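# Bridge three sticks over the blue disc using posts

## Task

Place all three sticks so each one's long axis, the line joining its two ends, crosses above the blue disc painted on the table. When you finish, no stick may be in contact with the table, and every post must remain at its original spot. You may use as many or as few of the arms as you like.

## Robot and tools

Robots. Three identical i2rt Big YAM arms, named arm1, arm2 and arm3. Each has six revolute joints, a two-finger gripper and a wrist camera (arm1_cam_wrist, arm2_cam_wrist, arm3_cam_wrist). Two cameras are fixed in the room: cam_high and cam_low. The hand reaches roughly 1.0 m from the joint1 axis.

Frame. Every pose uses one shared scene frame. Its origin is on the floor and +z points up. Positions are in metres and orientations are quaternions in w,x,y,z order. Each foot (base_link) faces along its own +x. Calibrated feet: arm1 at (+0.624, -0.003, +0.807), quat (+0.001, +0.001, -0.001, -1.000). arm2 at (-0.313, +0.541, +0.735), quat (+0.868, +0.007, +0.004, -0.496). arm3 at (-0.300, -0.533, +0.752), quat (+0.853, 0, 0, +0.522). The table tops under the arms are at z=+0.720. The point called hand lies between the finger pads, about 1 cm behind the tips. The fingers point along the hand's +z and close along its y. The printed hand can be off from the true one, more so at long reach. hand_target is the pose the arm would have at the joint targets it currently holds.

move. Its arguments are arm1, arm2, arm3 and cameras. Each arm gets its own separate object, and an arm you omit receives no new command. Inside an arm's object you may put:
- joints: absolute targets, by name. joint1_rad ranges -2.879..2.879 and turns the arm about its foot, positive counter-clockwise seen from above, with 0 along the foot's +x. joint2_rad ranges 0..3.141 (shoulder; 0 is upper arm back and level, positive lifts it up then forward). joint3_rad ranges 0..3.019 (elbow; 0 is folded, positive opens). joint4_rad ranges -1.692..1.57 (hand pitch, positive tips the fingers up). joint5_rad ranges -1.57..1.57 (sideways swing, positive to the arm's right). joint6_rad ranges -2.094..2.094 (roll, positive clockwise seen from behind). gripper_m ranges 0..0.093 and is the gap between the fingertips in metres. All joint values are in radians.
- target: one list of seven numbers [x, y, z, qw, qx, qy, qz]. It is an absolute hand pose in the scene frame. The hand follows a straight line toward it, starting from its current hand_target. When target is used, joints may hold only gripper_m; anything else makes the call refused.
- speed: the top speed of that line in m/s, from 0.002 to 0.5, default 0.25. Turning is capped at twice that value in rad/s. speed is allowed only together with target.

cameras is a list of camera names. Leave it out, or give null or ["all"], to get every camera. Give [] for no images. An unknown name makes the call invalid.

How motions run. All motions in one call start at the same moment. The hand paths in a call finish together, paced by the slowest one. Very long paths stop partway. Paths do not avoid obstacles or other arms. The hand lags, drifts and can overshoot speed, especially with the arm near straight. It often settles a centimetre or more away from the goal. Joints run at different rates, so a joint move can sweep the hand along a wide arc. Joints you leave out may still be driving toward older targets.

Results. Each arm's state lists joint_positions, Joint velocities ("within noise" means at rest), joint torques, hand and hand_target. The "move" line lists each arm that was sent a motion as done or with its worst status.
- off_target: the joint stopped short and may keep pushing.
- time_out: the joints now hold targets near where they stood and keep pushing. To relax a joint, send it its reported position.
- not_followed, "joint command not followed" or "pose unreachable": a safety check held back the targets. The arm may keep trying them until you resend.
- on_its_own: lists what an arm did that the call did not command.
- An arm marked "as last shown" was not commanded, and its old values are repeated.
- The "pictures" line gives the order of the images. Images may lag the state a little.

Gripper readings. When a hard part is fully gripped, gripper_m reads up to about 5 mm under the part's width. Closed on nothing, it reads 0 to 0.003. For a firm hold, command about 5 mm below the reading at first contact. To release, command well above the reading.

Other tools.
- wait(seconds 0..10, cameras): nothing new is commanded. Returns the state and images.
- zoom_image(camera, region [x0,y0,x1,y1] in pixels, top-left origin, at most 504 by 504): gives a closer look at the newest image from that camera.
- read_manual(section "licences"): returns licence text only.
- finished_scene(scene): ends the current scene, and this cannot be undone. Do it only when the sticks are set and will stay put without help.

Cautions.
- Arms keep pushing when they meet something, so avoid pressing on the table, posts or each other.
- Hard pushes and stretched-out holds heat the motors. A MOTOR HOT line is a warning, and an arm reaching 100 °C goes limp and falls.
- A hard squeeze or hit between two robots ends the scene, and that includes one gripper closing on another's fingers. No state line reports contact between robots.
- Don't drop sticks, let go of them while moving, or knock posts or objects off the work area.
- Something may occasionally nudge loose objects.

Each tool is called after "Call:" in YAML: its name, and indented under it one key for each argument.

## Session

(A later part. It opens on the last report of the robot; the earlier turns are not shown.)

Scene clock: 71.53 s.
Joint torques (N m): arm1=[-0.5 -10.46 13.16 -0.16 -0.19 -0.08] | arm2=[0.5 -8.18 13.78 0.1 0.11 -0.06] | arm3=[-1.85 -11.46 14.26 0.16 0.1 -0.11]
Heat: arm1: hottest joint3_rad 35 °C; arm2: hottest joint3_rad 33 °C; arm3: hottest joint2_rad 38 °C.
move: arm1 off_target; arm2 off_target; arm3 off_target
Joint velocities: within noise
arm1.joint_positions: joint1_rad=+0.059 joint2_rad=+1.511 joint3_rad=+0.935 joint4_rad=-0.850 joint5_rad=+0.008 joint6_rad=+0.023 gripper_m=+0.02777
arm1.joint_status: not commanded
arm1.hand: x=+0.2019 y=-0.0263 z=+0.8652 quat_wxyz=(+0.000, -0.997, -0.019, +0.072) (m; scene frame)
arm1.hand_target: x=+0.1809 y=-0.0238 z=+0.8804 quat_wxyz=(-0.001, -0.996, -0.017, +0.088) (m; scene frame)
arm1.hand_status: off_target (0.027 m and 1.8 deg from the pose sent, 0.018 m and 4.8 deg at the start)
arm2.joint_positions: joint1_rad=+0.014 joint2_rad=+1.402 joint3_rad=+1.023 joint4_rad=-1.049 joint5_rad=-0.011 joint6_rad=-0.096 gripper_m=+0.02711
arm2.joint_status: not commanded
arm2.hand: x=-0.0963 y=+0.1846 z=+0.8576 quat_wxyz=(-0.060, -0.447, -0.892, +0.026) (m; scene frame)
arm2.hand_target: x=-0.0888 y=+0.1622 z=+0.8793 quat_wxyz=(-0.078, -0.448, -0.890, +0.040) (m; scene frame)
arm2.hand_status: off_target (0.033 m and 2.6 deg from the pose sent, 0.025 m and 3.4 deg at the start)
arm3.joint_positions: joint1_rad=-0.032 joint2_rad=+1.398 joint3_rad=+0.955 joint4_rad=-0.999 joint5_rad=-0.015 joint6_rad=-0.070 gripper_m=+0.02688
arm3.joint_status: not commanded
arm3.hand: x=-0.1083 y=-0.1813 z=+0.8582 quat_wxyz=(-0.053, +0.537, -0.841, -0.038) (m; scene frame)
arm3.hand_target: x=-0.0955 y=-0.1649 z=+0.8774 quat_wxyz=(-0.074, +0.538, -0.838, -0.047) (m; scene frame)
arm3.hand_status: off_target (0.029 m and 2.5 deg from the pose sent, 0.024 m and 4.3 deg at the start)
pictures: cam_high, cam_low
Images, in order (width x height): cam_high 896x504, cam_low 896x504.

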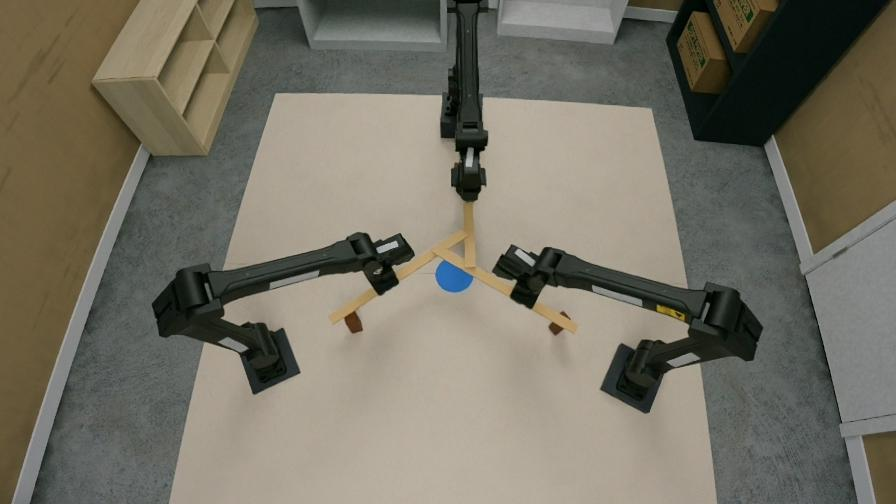

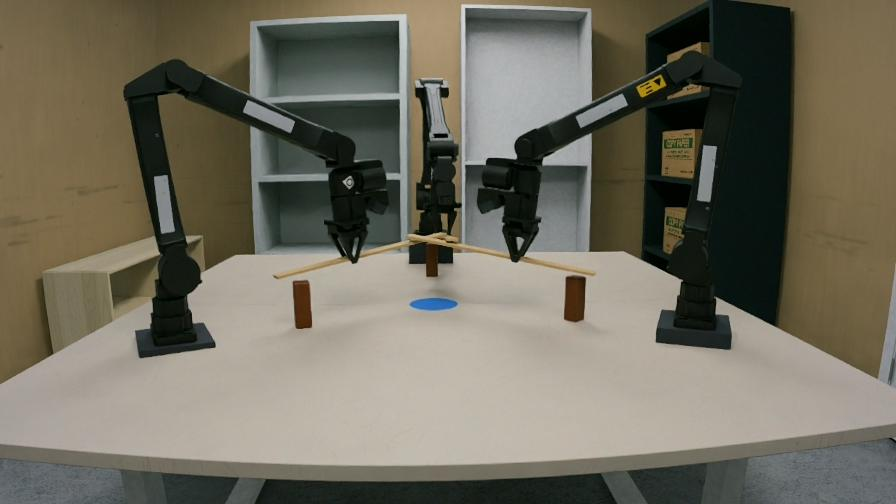

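Call:
move:
  arm1: {"target":[0.165,-0.022,0.869,0.0015,0.996,0.0174,-0.0872],"speed":0.06}
  arm2: {"target":[-0.083,0.144,0.873,0.0779,0.4476,0.89,-0.0392],"speed":0.06}
  arm3: {"target":[-0.086,-0.152,0.870,0.0734,-0.5381,0.8383,0.0471],"speed":0.06}
  cameras: ["cam_high","cam_low"]

Call:
zoom_image:
  camera: "cam_low"
  region: [260, 200, 610, 350]

Call:
zoom_image:
  camera: "cam_high"
  region: [310, 130, 610, 390]

Scene clock: 73.60 s.
Joint torques (N m): arm1=[0.26 -10.11 13.18 0.58 -0.1 -0.07] | arm2=[0.5 -8.94 14.01 0.64 0.02 -0.06] | arm3=[-2.32 -12.45 14.54 0.9 0.06 -0.06]
Heat: arm1: hottest joint3_rad 35 °C; arm2: hottest joint3_rad 34 °C; arm3: hottest joint2_rad 38 °C.
move: arm1 off_target; arm2 off_target; arm3 off_target
Joint velocities: within noise
arm1.joint_positions: joint1_rad=+0.053 joint2_rad=+1.559 joint3_rad=+0.961 joint4_rad=-0.850 joint5_rad=+0.006 joint6_rad=+0.015 gripper_m=+0.02777
arm1.joint_status: not commanded
arm1.hand: x=+0.1933 y=-0.0249 z=+0.8551 quat_wxyz=(+0.000, -0.998, -0.020, +0.061) (m; scene frame)
arm1.hand_target: x=+0.1664 y=-0.0217 z=+0.8697 quat_wxyz=(-0.001, -0.996, -0.017, +0.087) (m; scene frame)
arm1.hand_status: off_target (0.032 m and 3.0 deg from the pose sent, 0.037 m and 1.8 deg at the start)
arm2.joint_positions: joint1_rad=+0.004 joint2_rad=+1.451 joint3_rad=+1.055 joint4_rad=-1.049 joint5_rad=-0.011 joint6_rad=-0.106 gripper_m=+0.02711
arm2.joint_status: not commanded
arm2.hand: x=-0.0939 y=+0.1722 z=+0.8498 quat_wxyz=(-0.052, -0.447, -0.893, +0.022) (m; scene frame)
arm2.hand_target: x=-0.0841 y=+0.1456 z=+0.8736 quat_wxyz=(-0.078, -0.448, -0.890, +0.040) (m; scene frame)
arm2.hand_status: off_target (0.038 m and 3.6 deg from the pose sent, 0.046 m and 2.6 deg at the start)
arm3.joint_positions: joint1_rad=-0.034 joint2_rad=+1.443 joint3_rad=+0.979 joint4_rad=-0.999 joint5_rad=-0.015 joint6_rad=-0.079 gripper_m=+0.02688
arm3.joint_status: not commanded
arm3.hand: x=-0.1034 y=-0.1746 z=+0.8495 quat_wxyz=(-0.044, +0.540, -0.840, -0.032) (m; scene frame)
arm3.hand_target: x=-0.0868 y=-0.1534 z=+0.8708 quat_wxyz=(-0.074, +0.538, -0.838, -0.047) (m; scene frame)
arm3.hand_status: off_target (0.035 m and 3.8 deg from the pose sent, 0.039 m and 2.6 deg at the start)
pictures: cam_high, cam_low
Images, in order (width x height): cam_high 896x504, cam_low 896x504.

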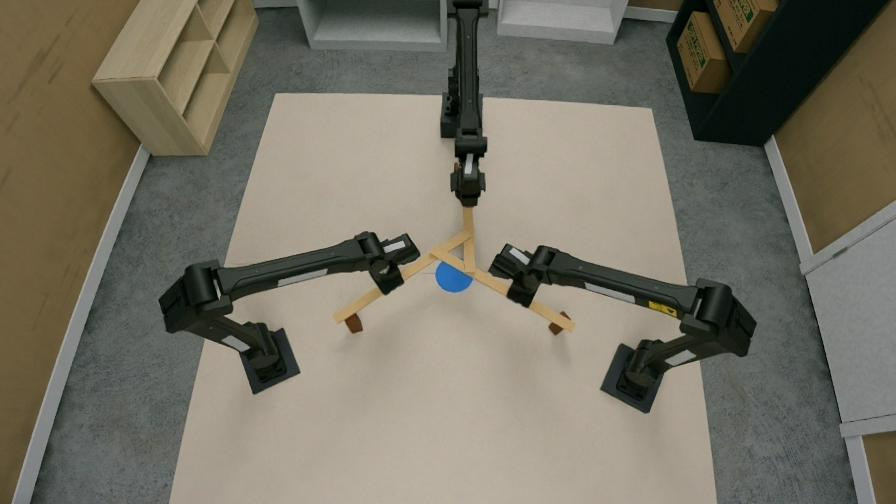

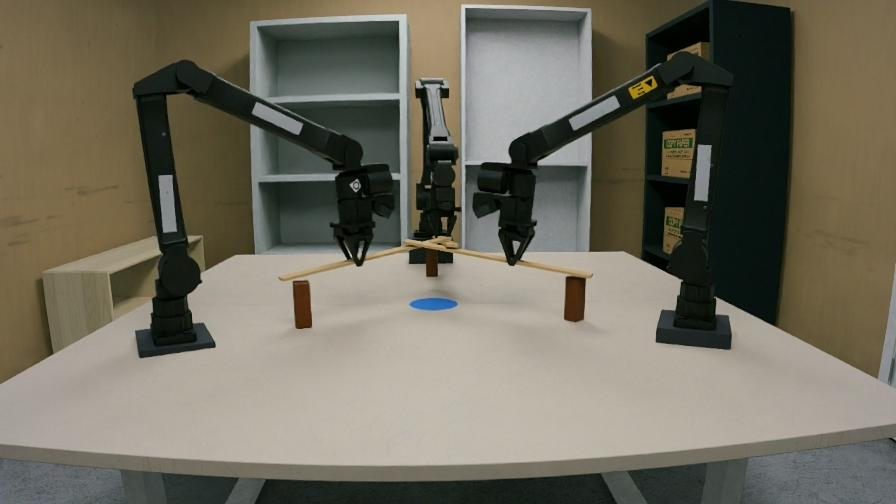

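Scaled by 1.440 from the camera's 896x504 image, which has a finer 1280x720 frame.

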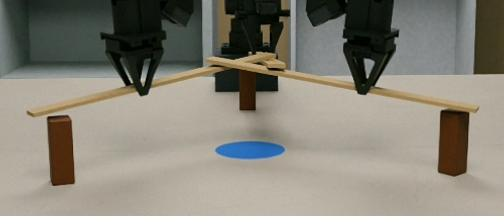

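Scaled by 1.680 from the camera's 896x504 image, which has a finer 1280x720 frame.

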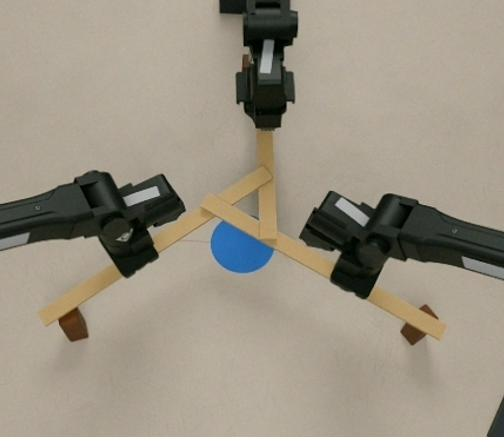

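Call:
move:
  arm1: {"target":[0.165,-0.020,0.859,0.0015,0.996,0.0174,-0.0872],"speed":0.04}
  arm2: {"target":[-0.083,0.144,0.863,0.0779,0.4476,0.89,-0.0392],"speed":0.04}
  arm3: {"target":[-0.086,-0.152,0.860,0.0734,-0.5381,0.8383,0.0471],"speed":0.04}

Call:
zoom_image:
  camera: "cam_low"
  region: [260, 200, 610, 350]

Call:
zoom_image:
  camera: "cam_high"
  region: [310, 130, 610, 390]

Scene clock: 75.97 s.
Joint torques (N m): arm1=[-0.56 -10.17 12 0.95 -0.05 -0.08] | arm2=[0.5 -8.94 12.71 1.24 0.01 -0.04] | arm3=[-1.9 -12.57 13.05 1.13 0.04 -0.05]
Heat: arm1: hottest joint3_rad 35 °C; arm2: hottest joint3_rad 34 °C; arm3: hottest joint2_rad 38 °C.
move: arm1 off_target; arm2 off_target; arm3 off_target
Joint velocities: within noise
arm1.joint_positions: joint1_rad=+0.049 joint2_rad=+1.573 joint3_rad=+0.961 joint4_rad=-0.827 joint5_rad=+0.005 joint6_rad=+0.009 gripper_m=+0.02777
arm1.joint_status: not commanded
arm1.hand: x=+0.1887 y=-0.0233 z=+0.8501 quat_wxyz=(-0.001, -0.998, -0.021, +0.066) (m; scene frame)
arm1.hand_target: x=+0.1659 y=-0.0198 z=+0.8597 quat_wxyz=(-0.001, -0.996, -0.017, +0.087) (m; scene frame)
arm1.hand_status: off_target (0.026 m and 2.5 deg from the pose sent, 0.029 m and 3.0 deg at the start)
arm2.joint_positions: joint1_rad=+0.004 joint2_rad=+1.460 joint3_rad=+1.055 joint4_rad=-1.037 joint5_rad=-0.011 joint6_rad=-0.108 gripper_m=+0.02711
arm2.joint_status: not commanded
arm2.hand: x=-0.0924 y=+0.1697 z=+0.8463 quat_wxyz=(-0.053, -0.446, -0.893, +0.023) (m; scene frame)
arm2.hand_target: x=-0.0839 y=+0.1452 z=+0.8637 quat_wxyz=(-0.078, -0.448, -0.890, +0.040) (m; scene frame)
arm2.hand_status: off_target (0.032 m and 3.4 deg from the pose sent, 0.033 m and 3.6 deg at the start)
arm3.joint_positions: joint1_rad=-0.034 joint2_rad=+1.456 joint3_rad=+0.979 joint4_rad=-0.977 joint5_rad=-0.015 joint6_rad=-0.082 gripper_m=+0.02688
arm3.joint_status: not commanded
arm3.hand: x=-0.1010 y=-0.1703 z=+0.8452 quat_wxyz=(-0.048, +0.541, -0.839, -0.034) (m; scene frame)
arm3.hand_target: x=-0.0865 y=-0.1529 z=+0.8606 quat_wxyz=(-0.073, +0.538, -0.838, -0.047) (m; scene frame)
arm3.hand_status: off_target (0.028 m and 3.3 deg from the pose sent, 0.030 m and 3.8 deg at the start)
pictures: arm1_cam_wrist, arm2_cam_wrist, arm3_cam_wrist, cam_high, cam_low
Images, in order (width x height): arm1_cam_wrist 672x504, arm2_cam_wrist 672x504, arm3_cam_wrist 672x504, cam_high 896x504, cam_low 896x504.

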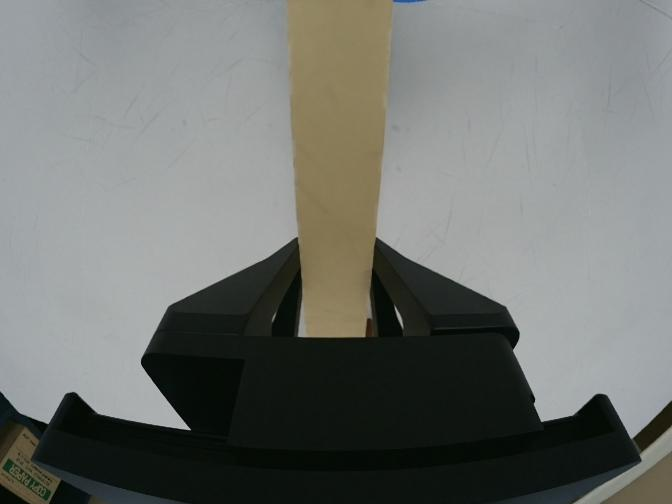

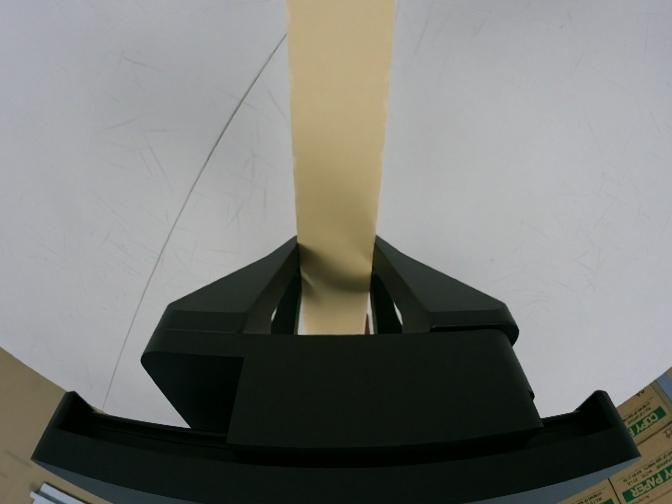

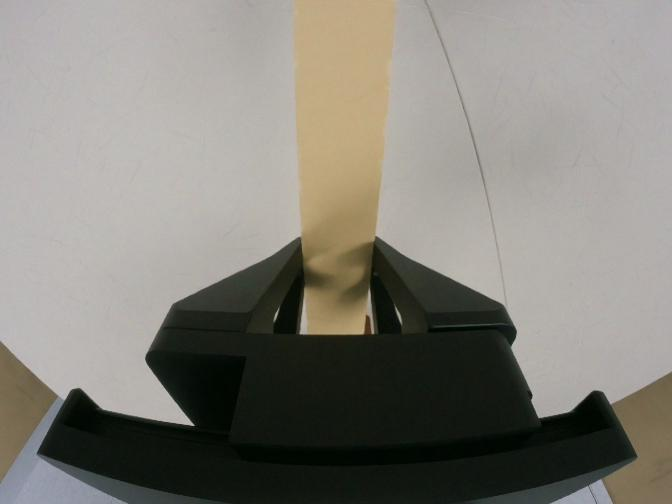

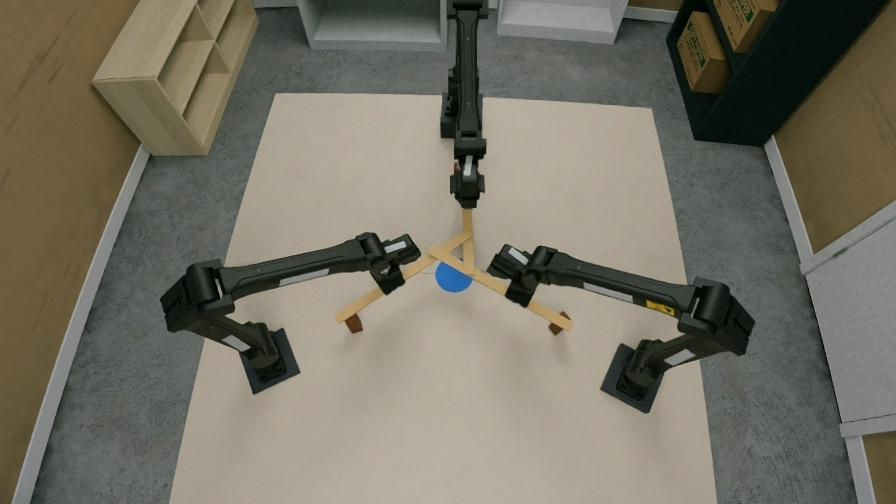

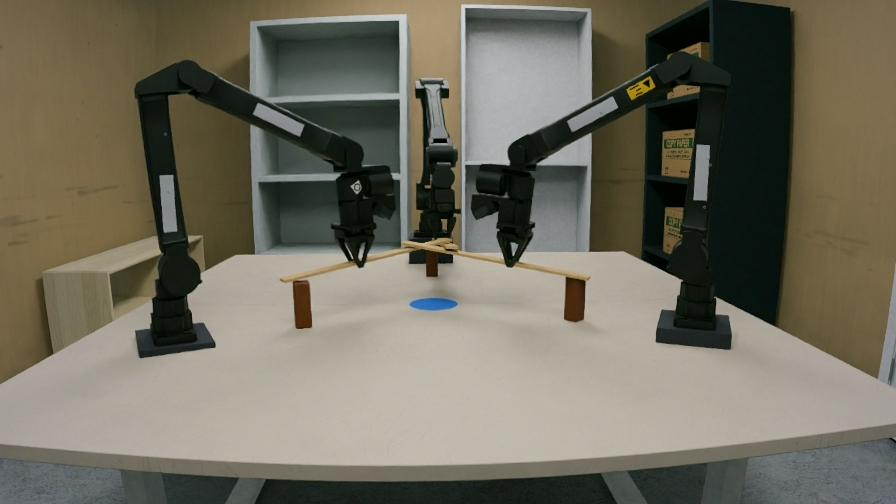

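Scaled by 1.440 from the camera's 896x504 image, which has a finer 1280x720 frame.

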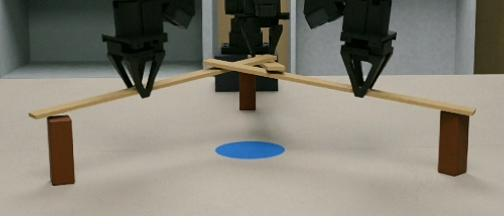

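Scaled by 1.680 from the camera's 896x504 image, which has a finer 1280x720 frame.

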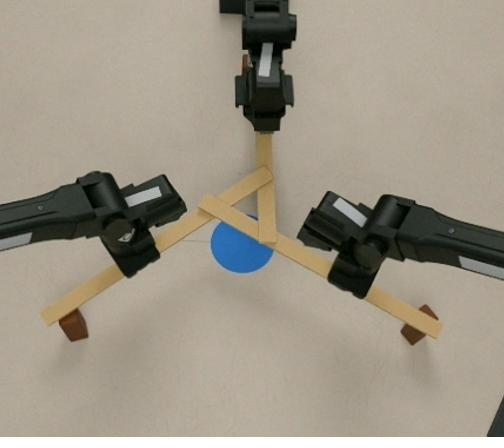

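Call:
zoom_image:
  camera: "cam_high"
  region: [410, 130, 510, 230]

Call:
zoom_image:
  camera: "cam_low"
  region: [390, 220, 480, 290]

Call:
zoom_image:
  camera: "arm1_cam_wrist"
  region: [280, 200, 400, 350]

Call:
zoom_image:
  camera: "arm2_cam_wrist"
  region: [280, 200, 400, 350]

Call:
zoom_image:
  camera: "arm3_cam_wrist"
  region: [280, 200, 400, 350]

Scaled by 5.040 from the camera's 896x504 image, which has a finer 1280x720 frame.

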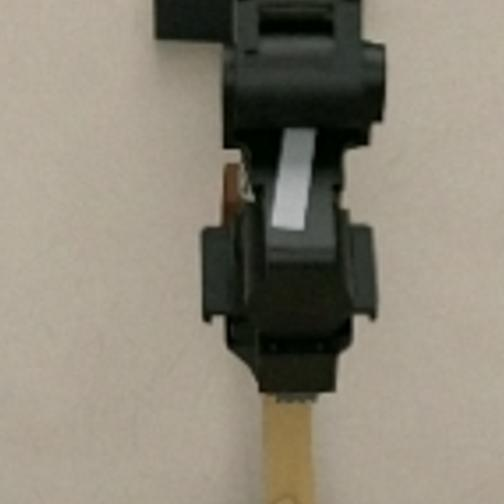

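Scaled by 5.600 from the camera's 896x504 image, which has a finer 1280x720 frame.

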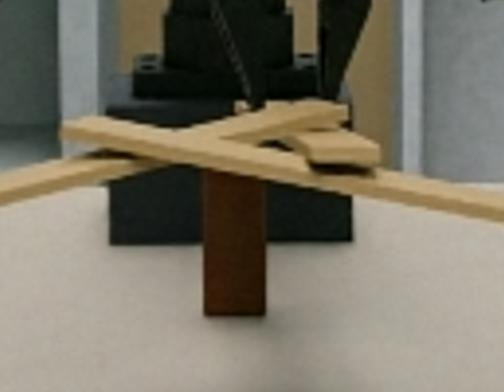

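Scaled by 3.360 from the camera's 672x504 image, which has a finer 960x720 frame.

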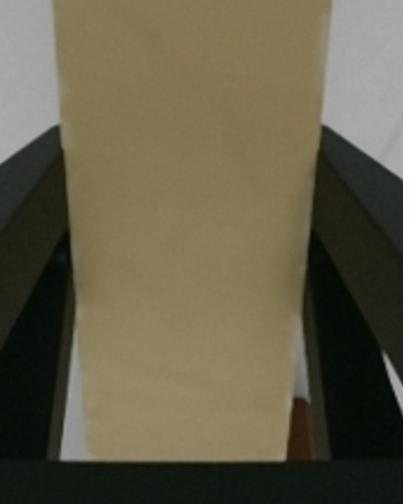

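Scaled by 3.360 from the camera's 672x504 image, which has a finer 960x720 frame.

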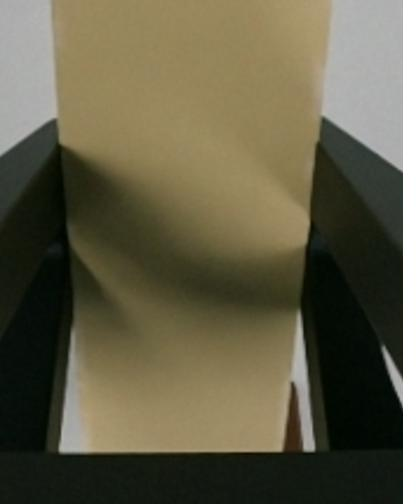

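Scaled by 3.360 from the camera's 672x504 image, which has a finer 960x720 frame.

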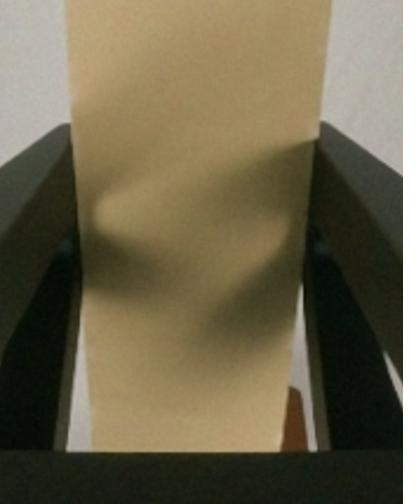

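Call:
zoom_image:
  camera: "cam_high"
  region: [320, 270, 400, 350]

Call:
zoom_image:
  camera: "cam_high"
  region: [520, 270, 600, 350]

Call:
zoom_image:
  camera: "cam_low"
  region: [260, 250, 350, 340]

Call:
zoom_image:
  camera: "cam_low"
  region: [530, 250, 620, 340]

Scaled by 6.300 from the camera's 896x504 image, which has a finer 1280x720 frame.

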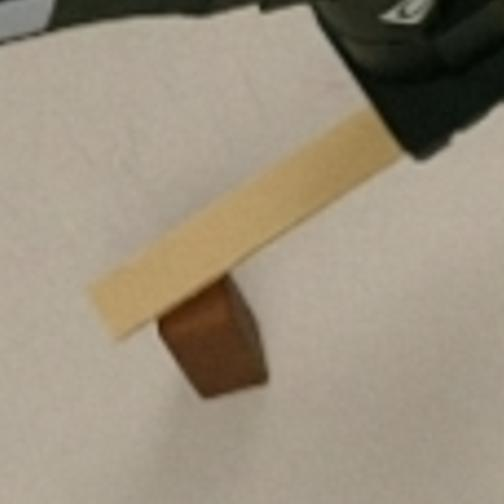

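Scaled by 6.300 from the camera's 896x504 image, which has a finer 1280x720 frame.

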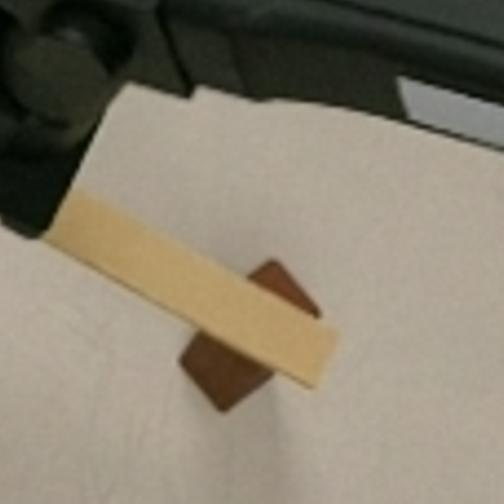

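Scaled by 5.600 from the camera's 896x504 image, which has a finer 1280x720 frame.

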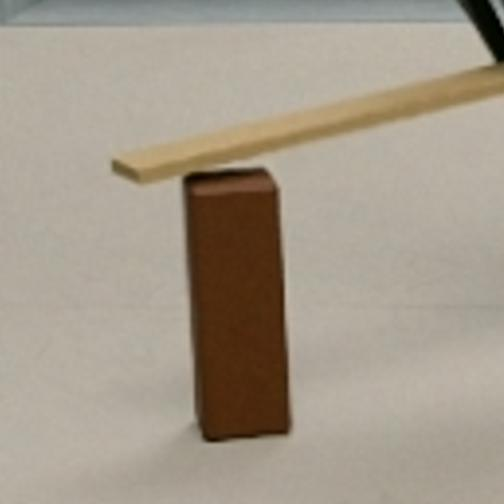

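Scaled by 5.600 from the camera's 896x504 image, which has a finer 1280x720 frame.

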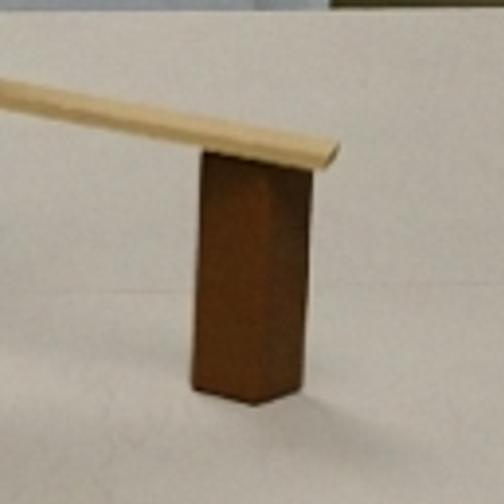

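Call:
move:
  arm1: {"target":[0.165,-0.005,0.862,0.0034,0.9954,0.0392,-0.0871],"speed":0.04}
  arm2: {"target":[-0.091,0.139,0.866,0.0784,0.4351,0.8962,-0.0381],"speed":0.04}

Call:
zoom_image:
  camera: "cam_low"
  region: [260, 200, 610, 350]

Call:
zoom_image:
  camera: "cam_high"
  region: [310, 130, 610, 390]

Call:
zoom_image:
  camera: "cam_high"
  region: [410, 130, 510, 230]

Call:
zoom_image:
  camera: "cam_low"
  region: [260, 250, 350, 340]

Call:
zoom_image:
  camera: "arm1_cam_wrist"
  region: [280, 200, 400, 350]

Scene clock: 80.30 s.
Joint torques (N m): arm1=[0.44 -10.58 12.12 0.58 -0.04 0] | arm2=[0.21 -9.17 13.23 0.83 0.02 0.01] | arm3=[-2.14 -12.57 13 1.02 0.05 -0.02]
Heat: arm1: hottest joint3_rad 35 °C; arm2: hottest joint3_rad 34 °C; arm3: hottest joint2_rad 39 °C.
move: arm1 off_target; arm2 off_target
Joint velocities: within noise
arm1.joint_positions: joint1_rad=+0.014 joint2_rad=+1.573 joint3_rad=+0.961 joint4_rad=-0.827 joint5_rad=-0.012 joint6_rad=-0.078 gripper_m=+0.02777
arm1.joint_status: not commanded
arm1.hand: x=+0.1883 y=-0.0109 z=+0.8501 quat_wxyz=(-0.005, -0.997, -0.047, +0.066) (m; scene frame)
arm1.hand_target: x=+0.1659 y=-0.0049 z=+0.8626 quat_wxyz=(-0.003, -0.995, -0.039, +0.087) (m; scene frame)
arm1.hand_status: off_target (0.027 m and 2.6 deg from the pose sent, 0.032 m and 3.3 deg at the start)
arm2.joint_positions: joint1_rad=-0.017 joint2_rad=+1.460 joint3_rad=+1.055 joint4_rad=-1.037 joint5_rad=-0.021 joint6_rad=-0.165 gripper_m=+0.02712
arm2.joint_status: not commanded
arm2.hand: x=-0.0988 y=+0.1659 z=+0.8462 quat_wxyz=(-0.055, -0.430, -0.901, +0.021) (m; scene frame)
arm2.hand_target: x=-0.0920 y=+0.1404 z=+0.8667 quat_wxyz=(-0.079, -0.435, -0.896, +0.038) (m; scene frame)
arm2.hand_status: off_target (0.034 m and 3.4 deg from the pose sent, 0.037 m and 3.6 deg at the start)
arm3.joint_positions: joint1_rad=-0.034 joint2_rad=+1.456 joint3_rad=+0.979 joint4_rad=-0.976 joint5_rad=-0.015 joint6_rad=-0.085 gripper_m=+0.02688
arm3.joint_status: not commanded
arm3.hand: x=-0.1008 y=-0.1700 z=+0.8452 quat_wxyz=(-0.049, +0.542, -0.838, -0.035) (m; scene frame)
arm3.hand_target: x=-0.0865 y=-0.1529 z=+0.8606 quat_wxyz=(-0.074, +0.538, -0.838, -0.047) (m; scene frame)
arm3.hand_status: not commanded
pictures: arm1_cam_wrist, arm2_cam_wrist, arm3_cam_wrist, cam_high, cam_low
Images, in order (width x height): arm1_cam_wrist 672x504, arm2_cam_wrist 672x504, arm3_cam_wrist 672x504, cam_high 896x504, cam_low 896x504.

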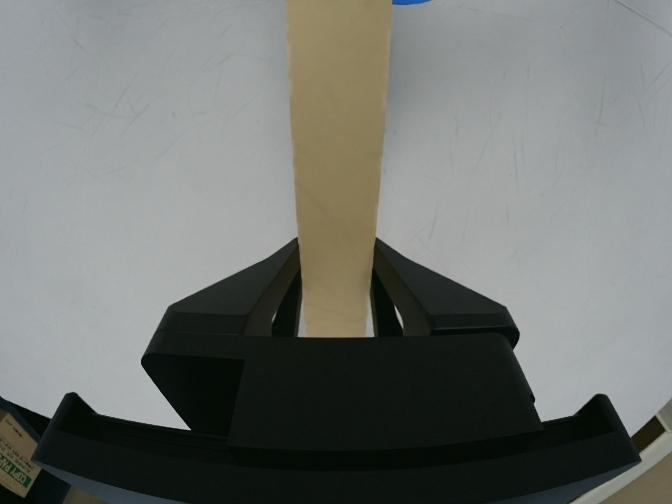

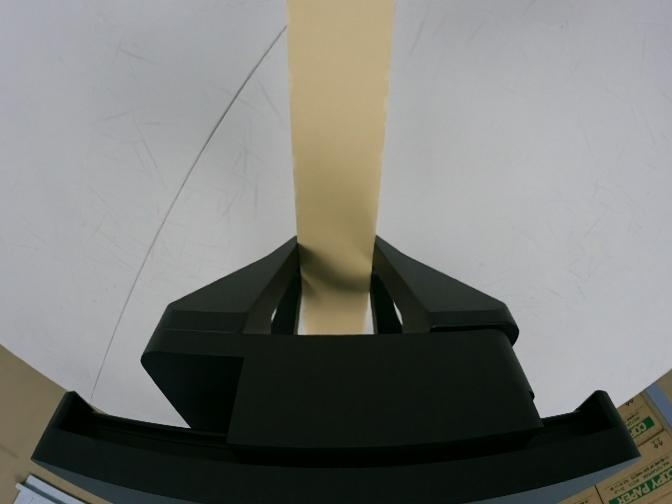

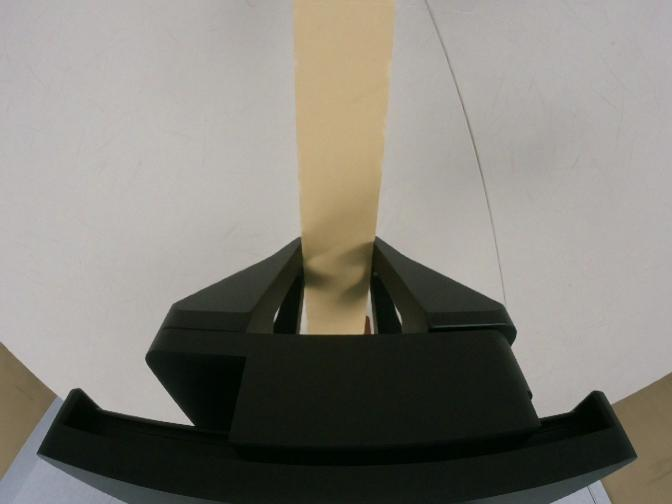

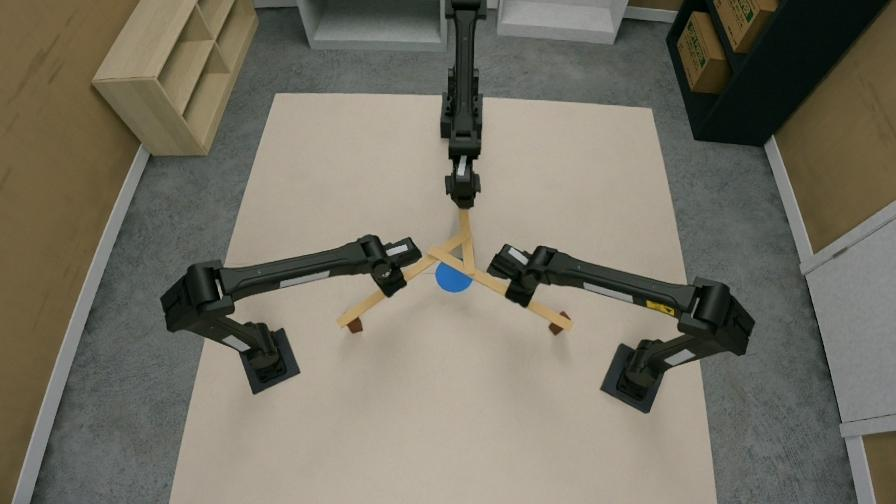

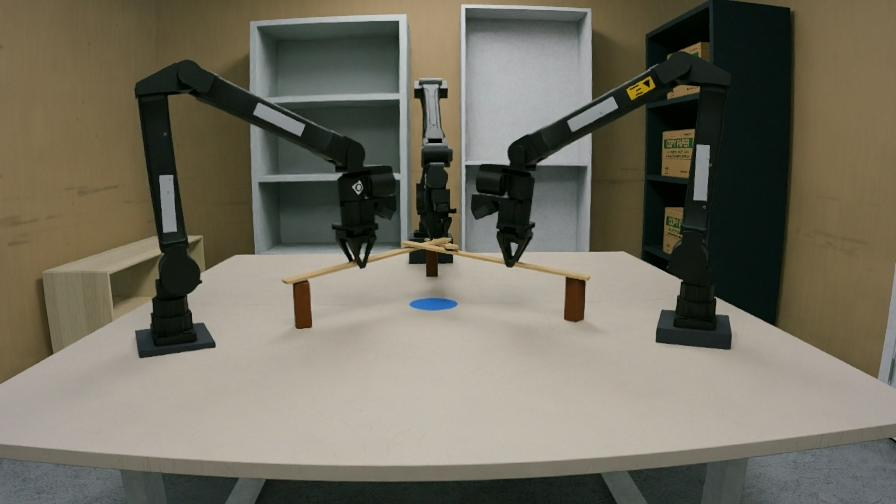

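Scaled by 1.440 from the camera's 896x504 image, which has a finer 1280x720 frame.

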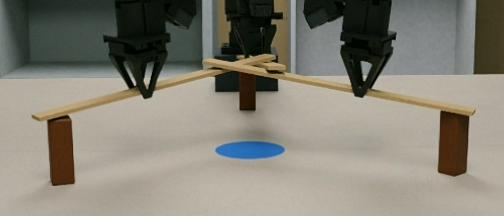

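Scaled by 1.680 from the camera's 896x504 image, which has a finer 1280x720 frame.

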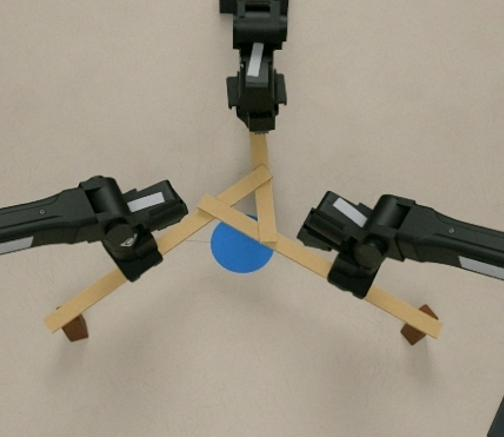

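Scaled by 5.040 from the camera's 896x504 image, which has a finer 1280x720 frame.

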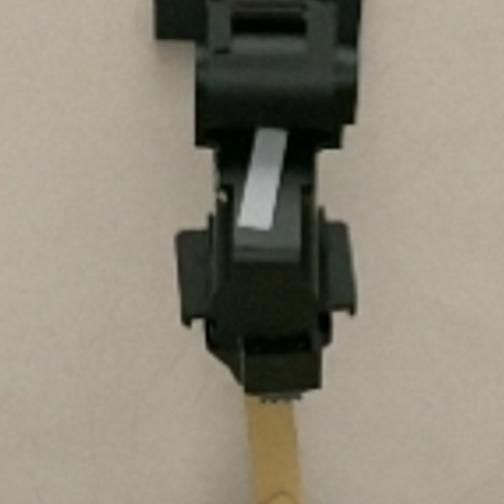

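Scaled by 5.600 from the camera's 896x504 image, which has a finer 1280x720 frame.

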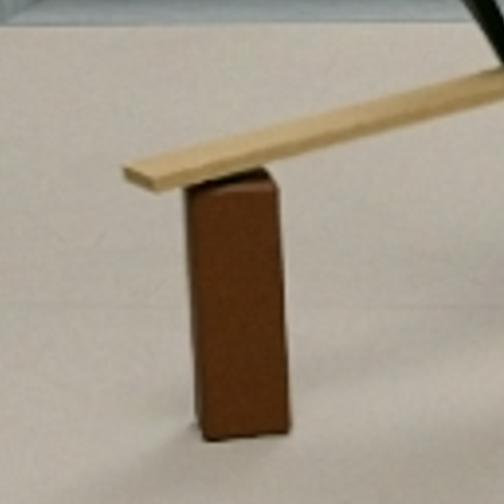

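Scaled by 3.360 from the camera's 672x504 image, which has a finer 960x720 frame.

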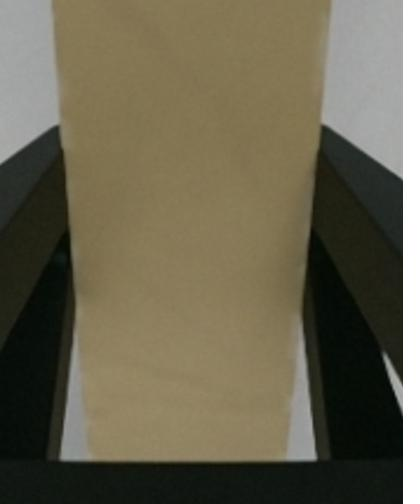

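Call:
move:
  arm1: {"joints":{"gripper_m":0.042}}
  arm2: {"joints":{"gripper_m":0.042}}
  arm3: {"joints":{"gripper_m":0.042}}

Call:
zoom_image:
  camera: "cam_low"
  region: [260, 200, 610, 350]

Call:
zoom_image:
  camera: "cam_high"
  region: [310, 130, 610, 390]

Scene clock: 82.07 s.
Joint torques (N m): arm1=[0.21 -9.88 12.16 0.59 -0.01 -0.01] | arm2=[0.67 -9.11 13.2 0.83 0.01 0.02] | arm3=[-1.9 -12.57 13.03 0.9 0.06 0]
Heat: arm1: hottest joint3_rad 35 °C; arm2: hottest joint3_rad 35 °C; arm3: hottest joint2_rad 39 °C.
move: arm1 done; arm2 done; arm3 done
Joint velocities: within noise
arm1.joint_positions: joint1_rad=+0.007 joint2_rad=+1.573 joint3_rad=+0.961 joint4_rad=-0.827 joint5_rad=-0.012 joint6_rad=-0.078 gripper_m=+0.04190
arm1.joint_status: all done
arm1.hand: x=+0.1882 y=-0.0079 z=+0.8501 quat_wxyz=(-0.005, -0.997, -0.044, +0.066) (m; scene frame)
arm1.hand_target: x=+0.1659 y=-0.0048 z=+0.8626 quat_wxyz=(-0.003, -0.995, -0.039, +0.087) (m; scene frame)
arm1.hand_status: not commanded
arm2.joint_positions: joint1_rad=-0.022 joint2_rad=+1.460 joint3_rad=+1.055 joint4_rad=-1.037 joint5_rad=-0.020 joint6_rad=-0.165 gripper_m=+0.04190
arm2.joint_status: all done
arm2.hand: x=-0.1008 y=+0.1648 z=+0.8462 quat_wxyz=(-0.055, -0.432, -0.900, +0.021) (m; scene frame)
arm2.hand_target: x=-0.0920 y=+0.1404 z=+0.8667 quat_wxyz=(-0.078, -0.435, -0.896, +0.039) (m; scene frame)
arm2.hand_status: not commanded
arm3.joint_positions: joint1_rad=-0.037 joint2_rad=+1.456 joint3_rad=+0.979 joint4_rad=-0.970 joint5_rad=-0.015 joint6_rad=-0.085 gripper_m=+0.04193
arm3.joint_status: all done
arm3.hand: x=-0.0992 y=-0.1693 z=+0.8454 quat_wxyz=(-0.051, +0.541, -0.838, -0.036) (m; scene frame)
arm3.hand_target: x=-0.0864 y=-0.1530 z=+0.8606 quat_wxyz=(-0.074, +0.538, -0.838, -0.047) (m; scene frame)
arm3.hand_status: not commanded
pictures: arm1_cam_wrist, arm2_cam_wrist, arm3_cam_wrist, cam_high, cam_low
Images, in order (width x height): arm1_cam_wrist 672x504, arm2_cam_wrist 672x504, arm3_cam_wrist 672x504, cam_high 896x504, cam_low 896x504.

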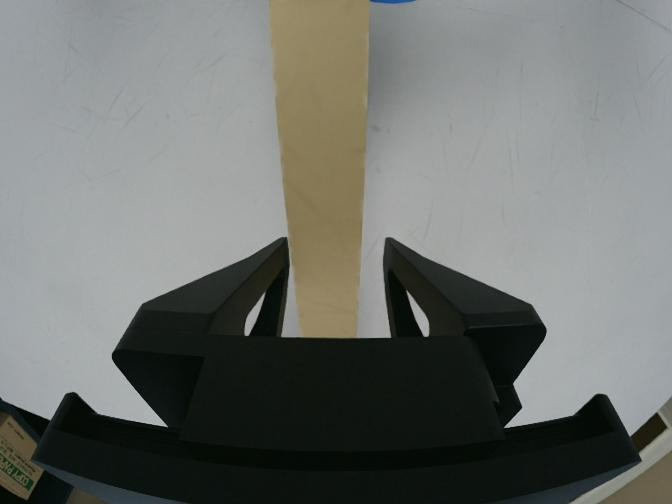

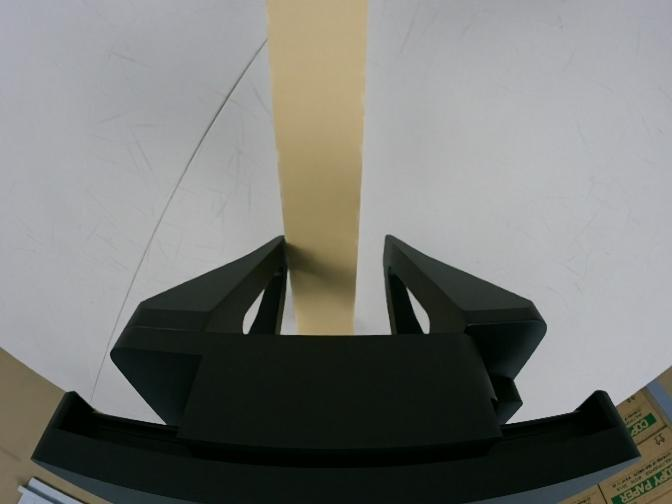

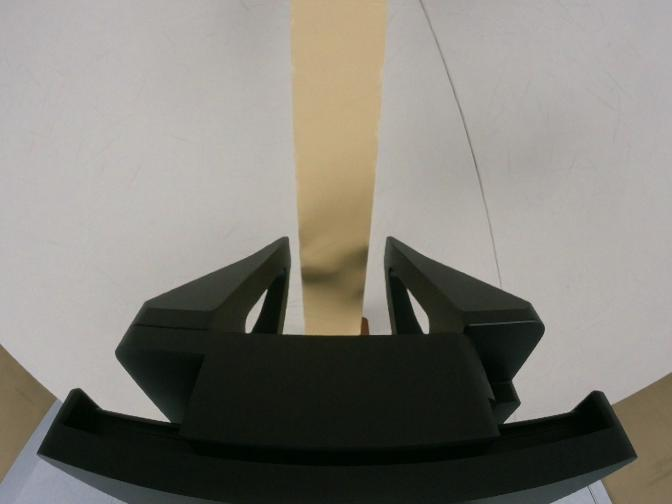

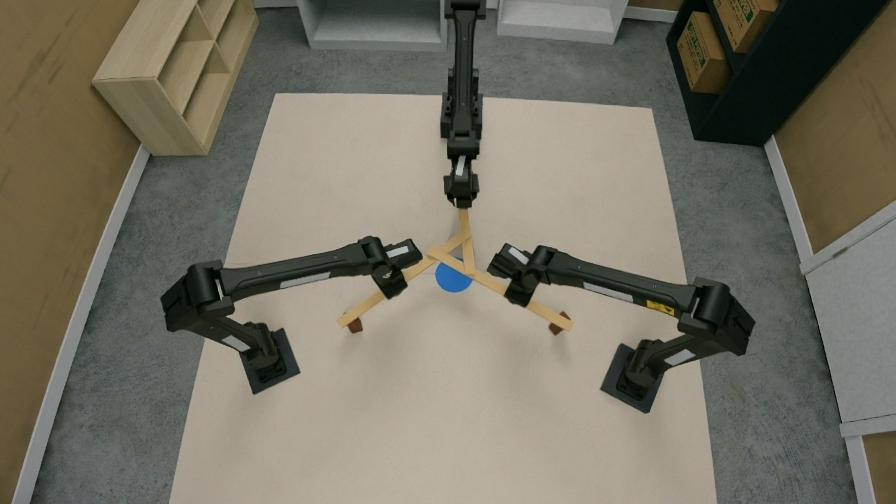

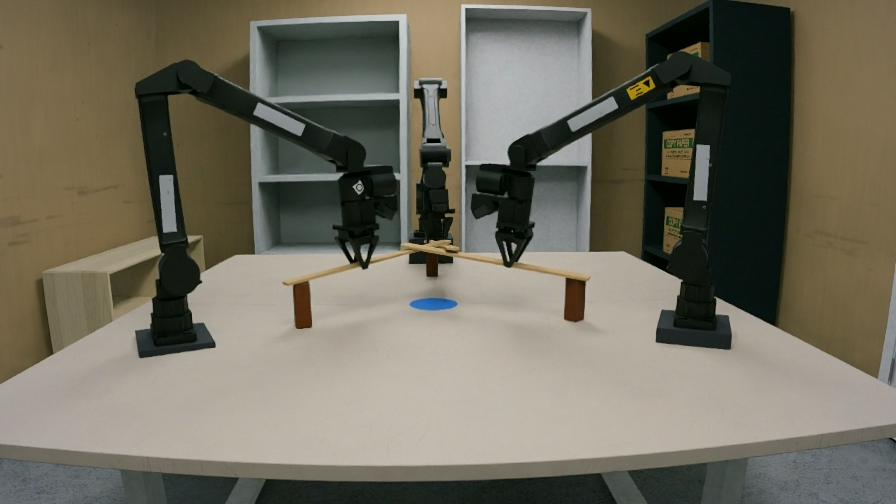

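Scaled by 1.440 from the camera's 896x504 image, which has a finer 1280x720 frame.

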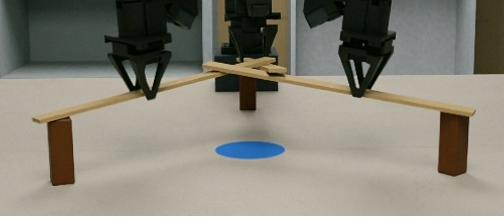

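Scaled by 1.680 from the camera's 896x504 image, which has a finer 1280x720 frame.

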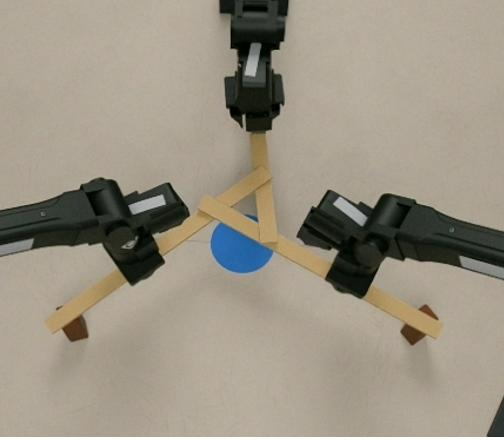

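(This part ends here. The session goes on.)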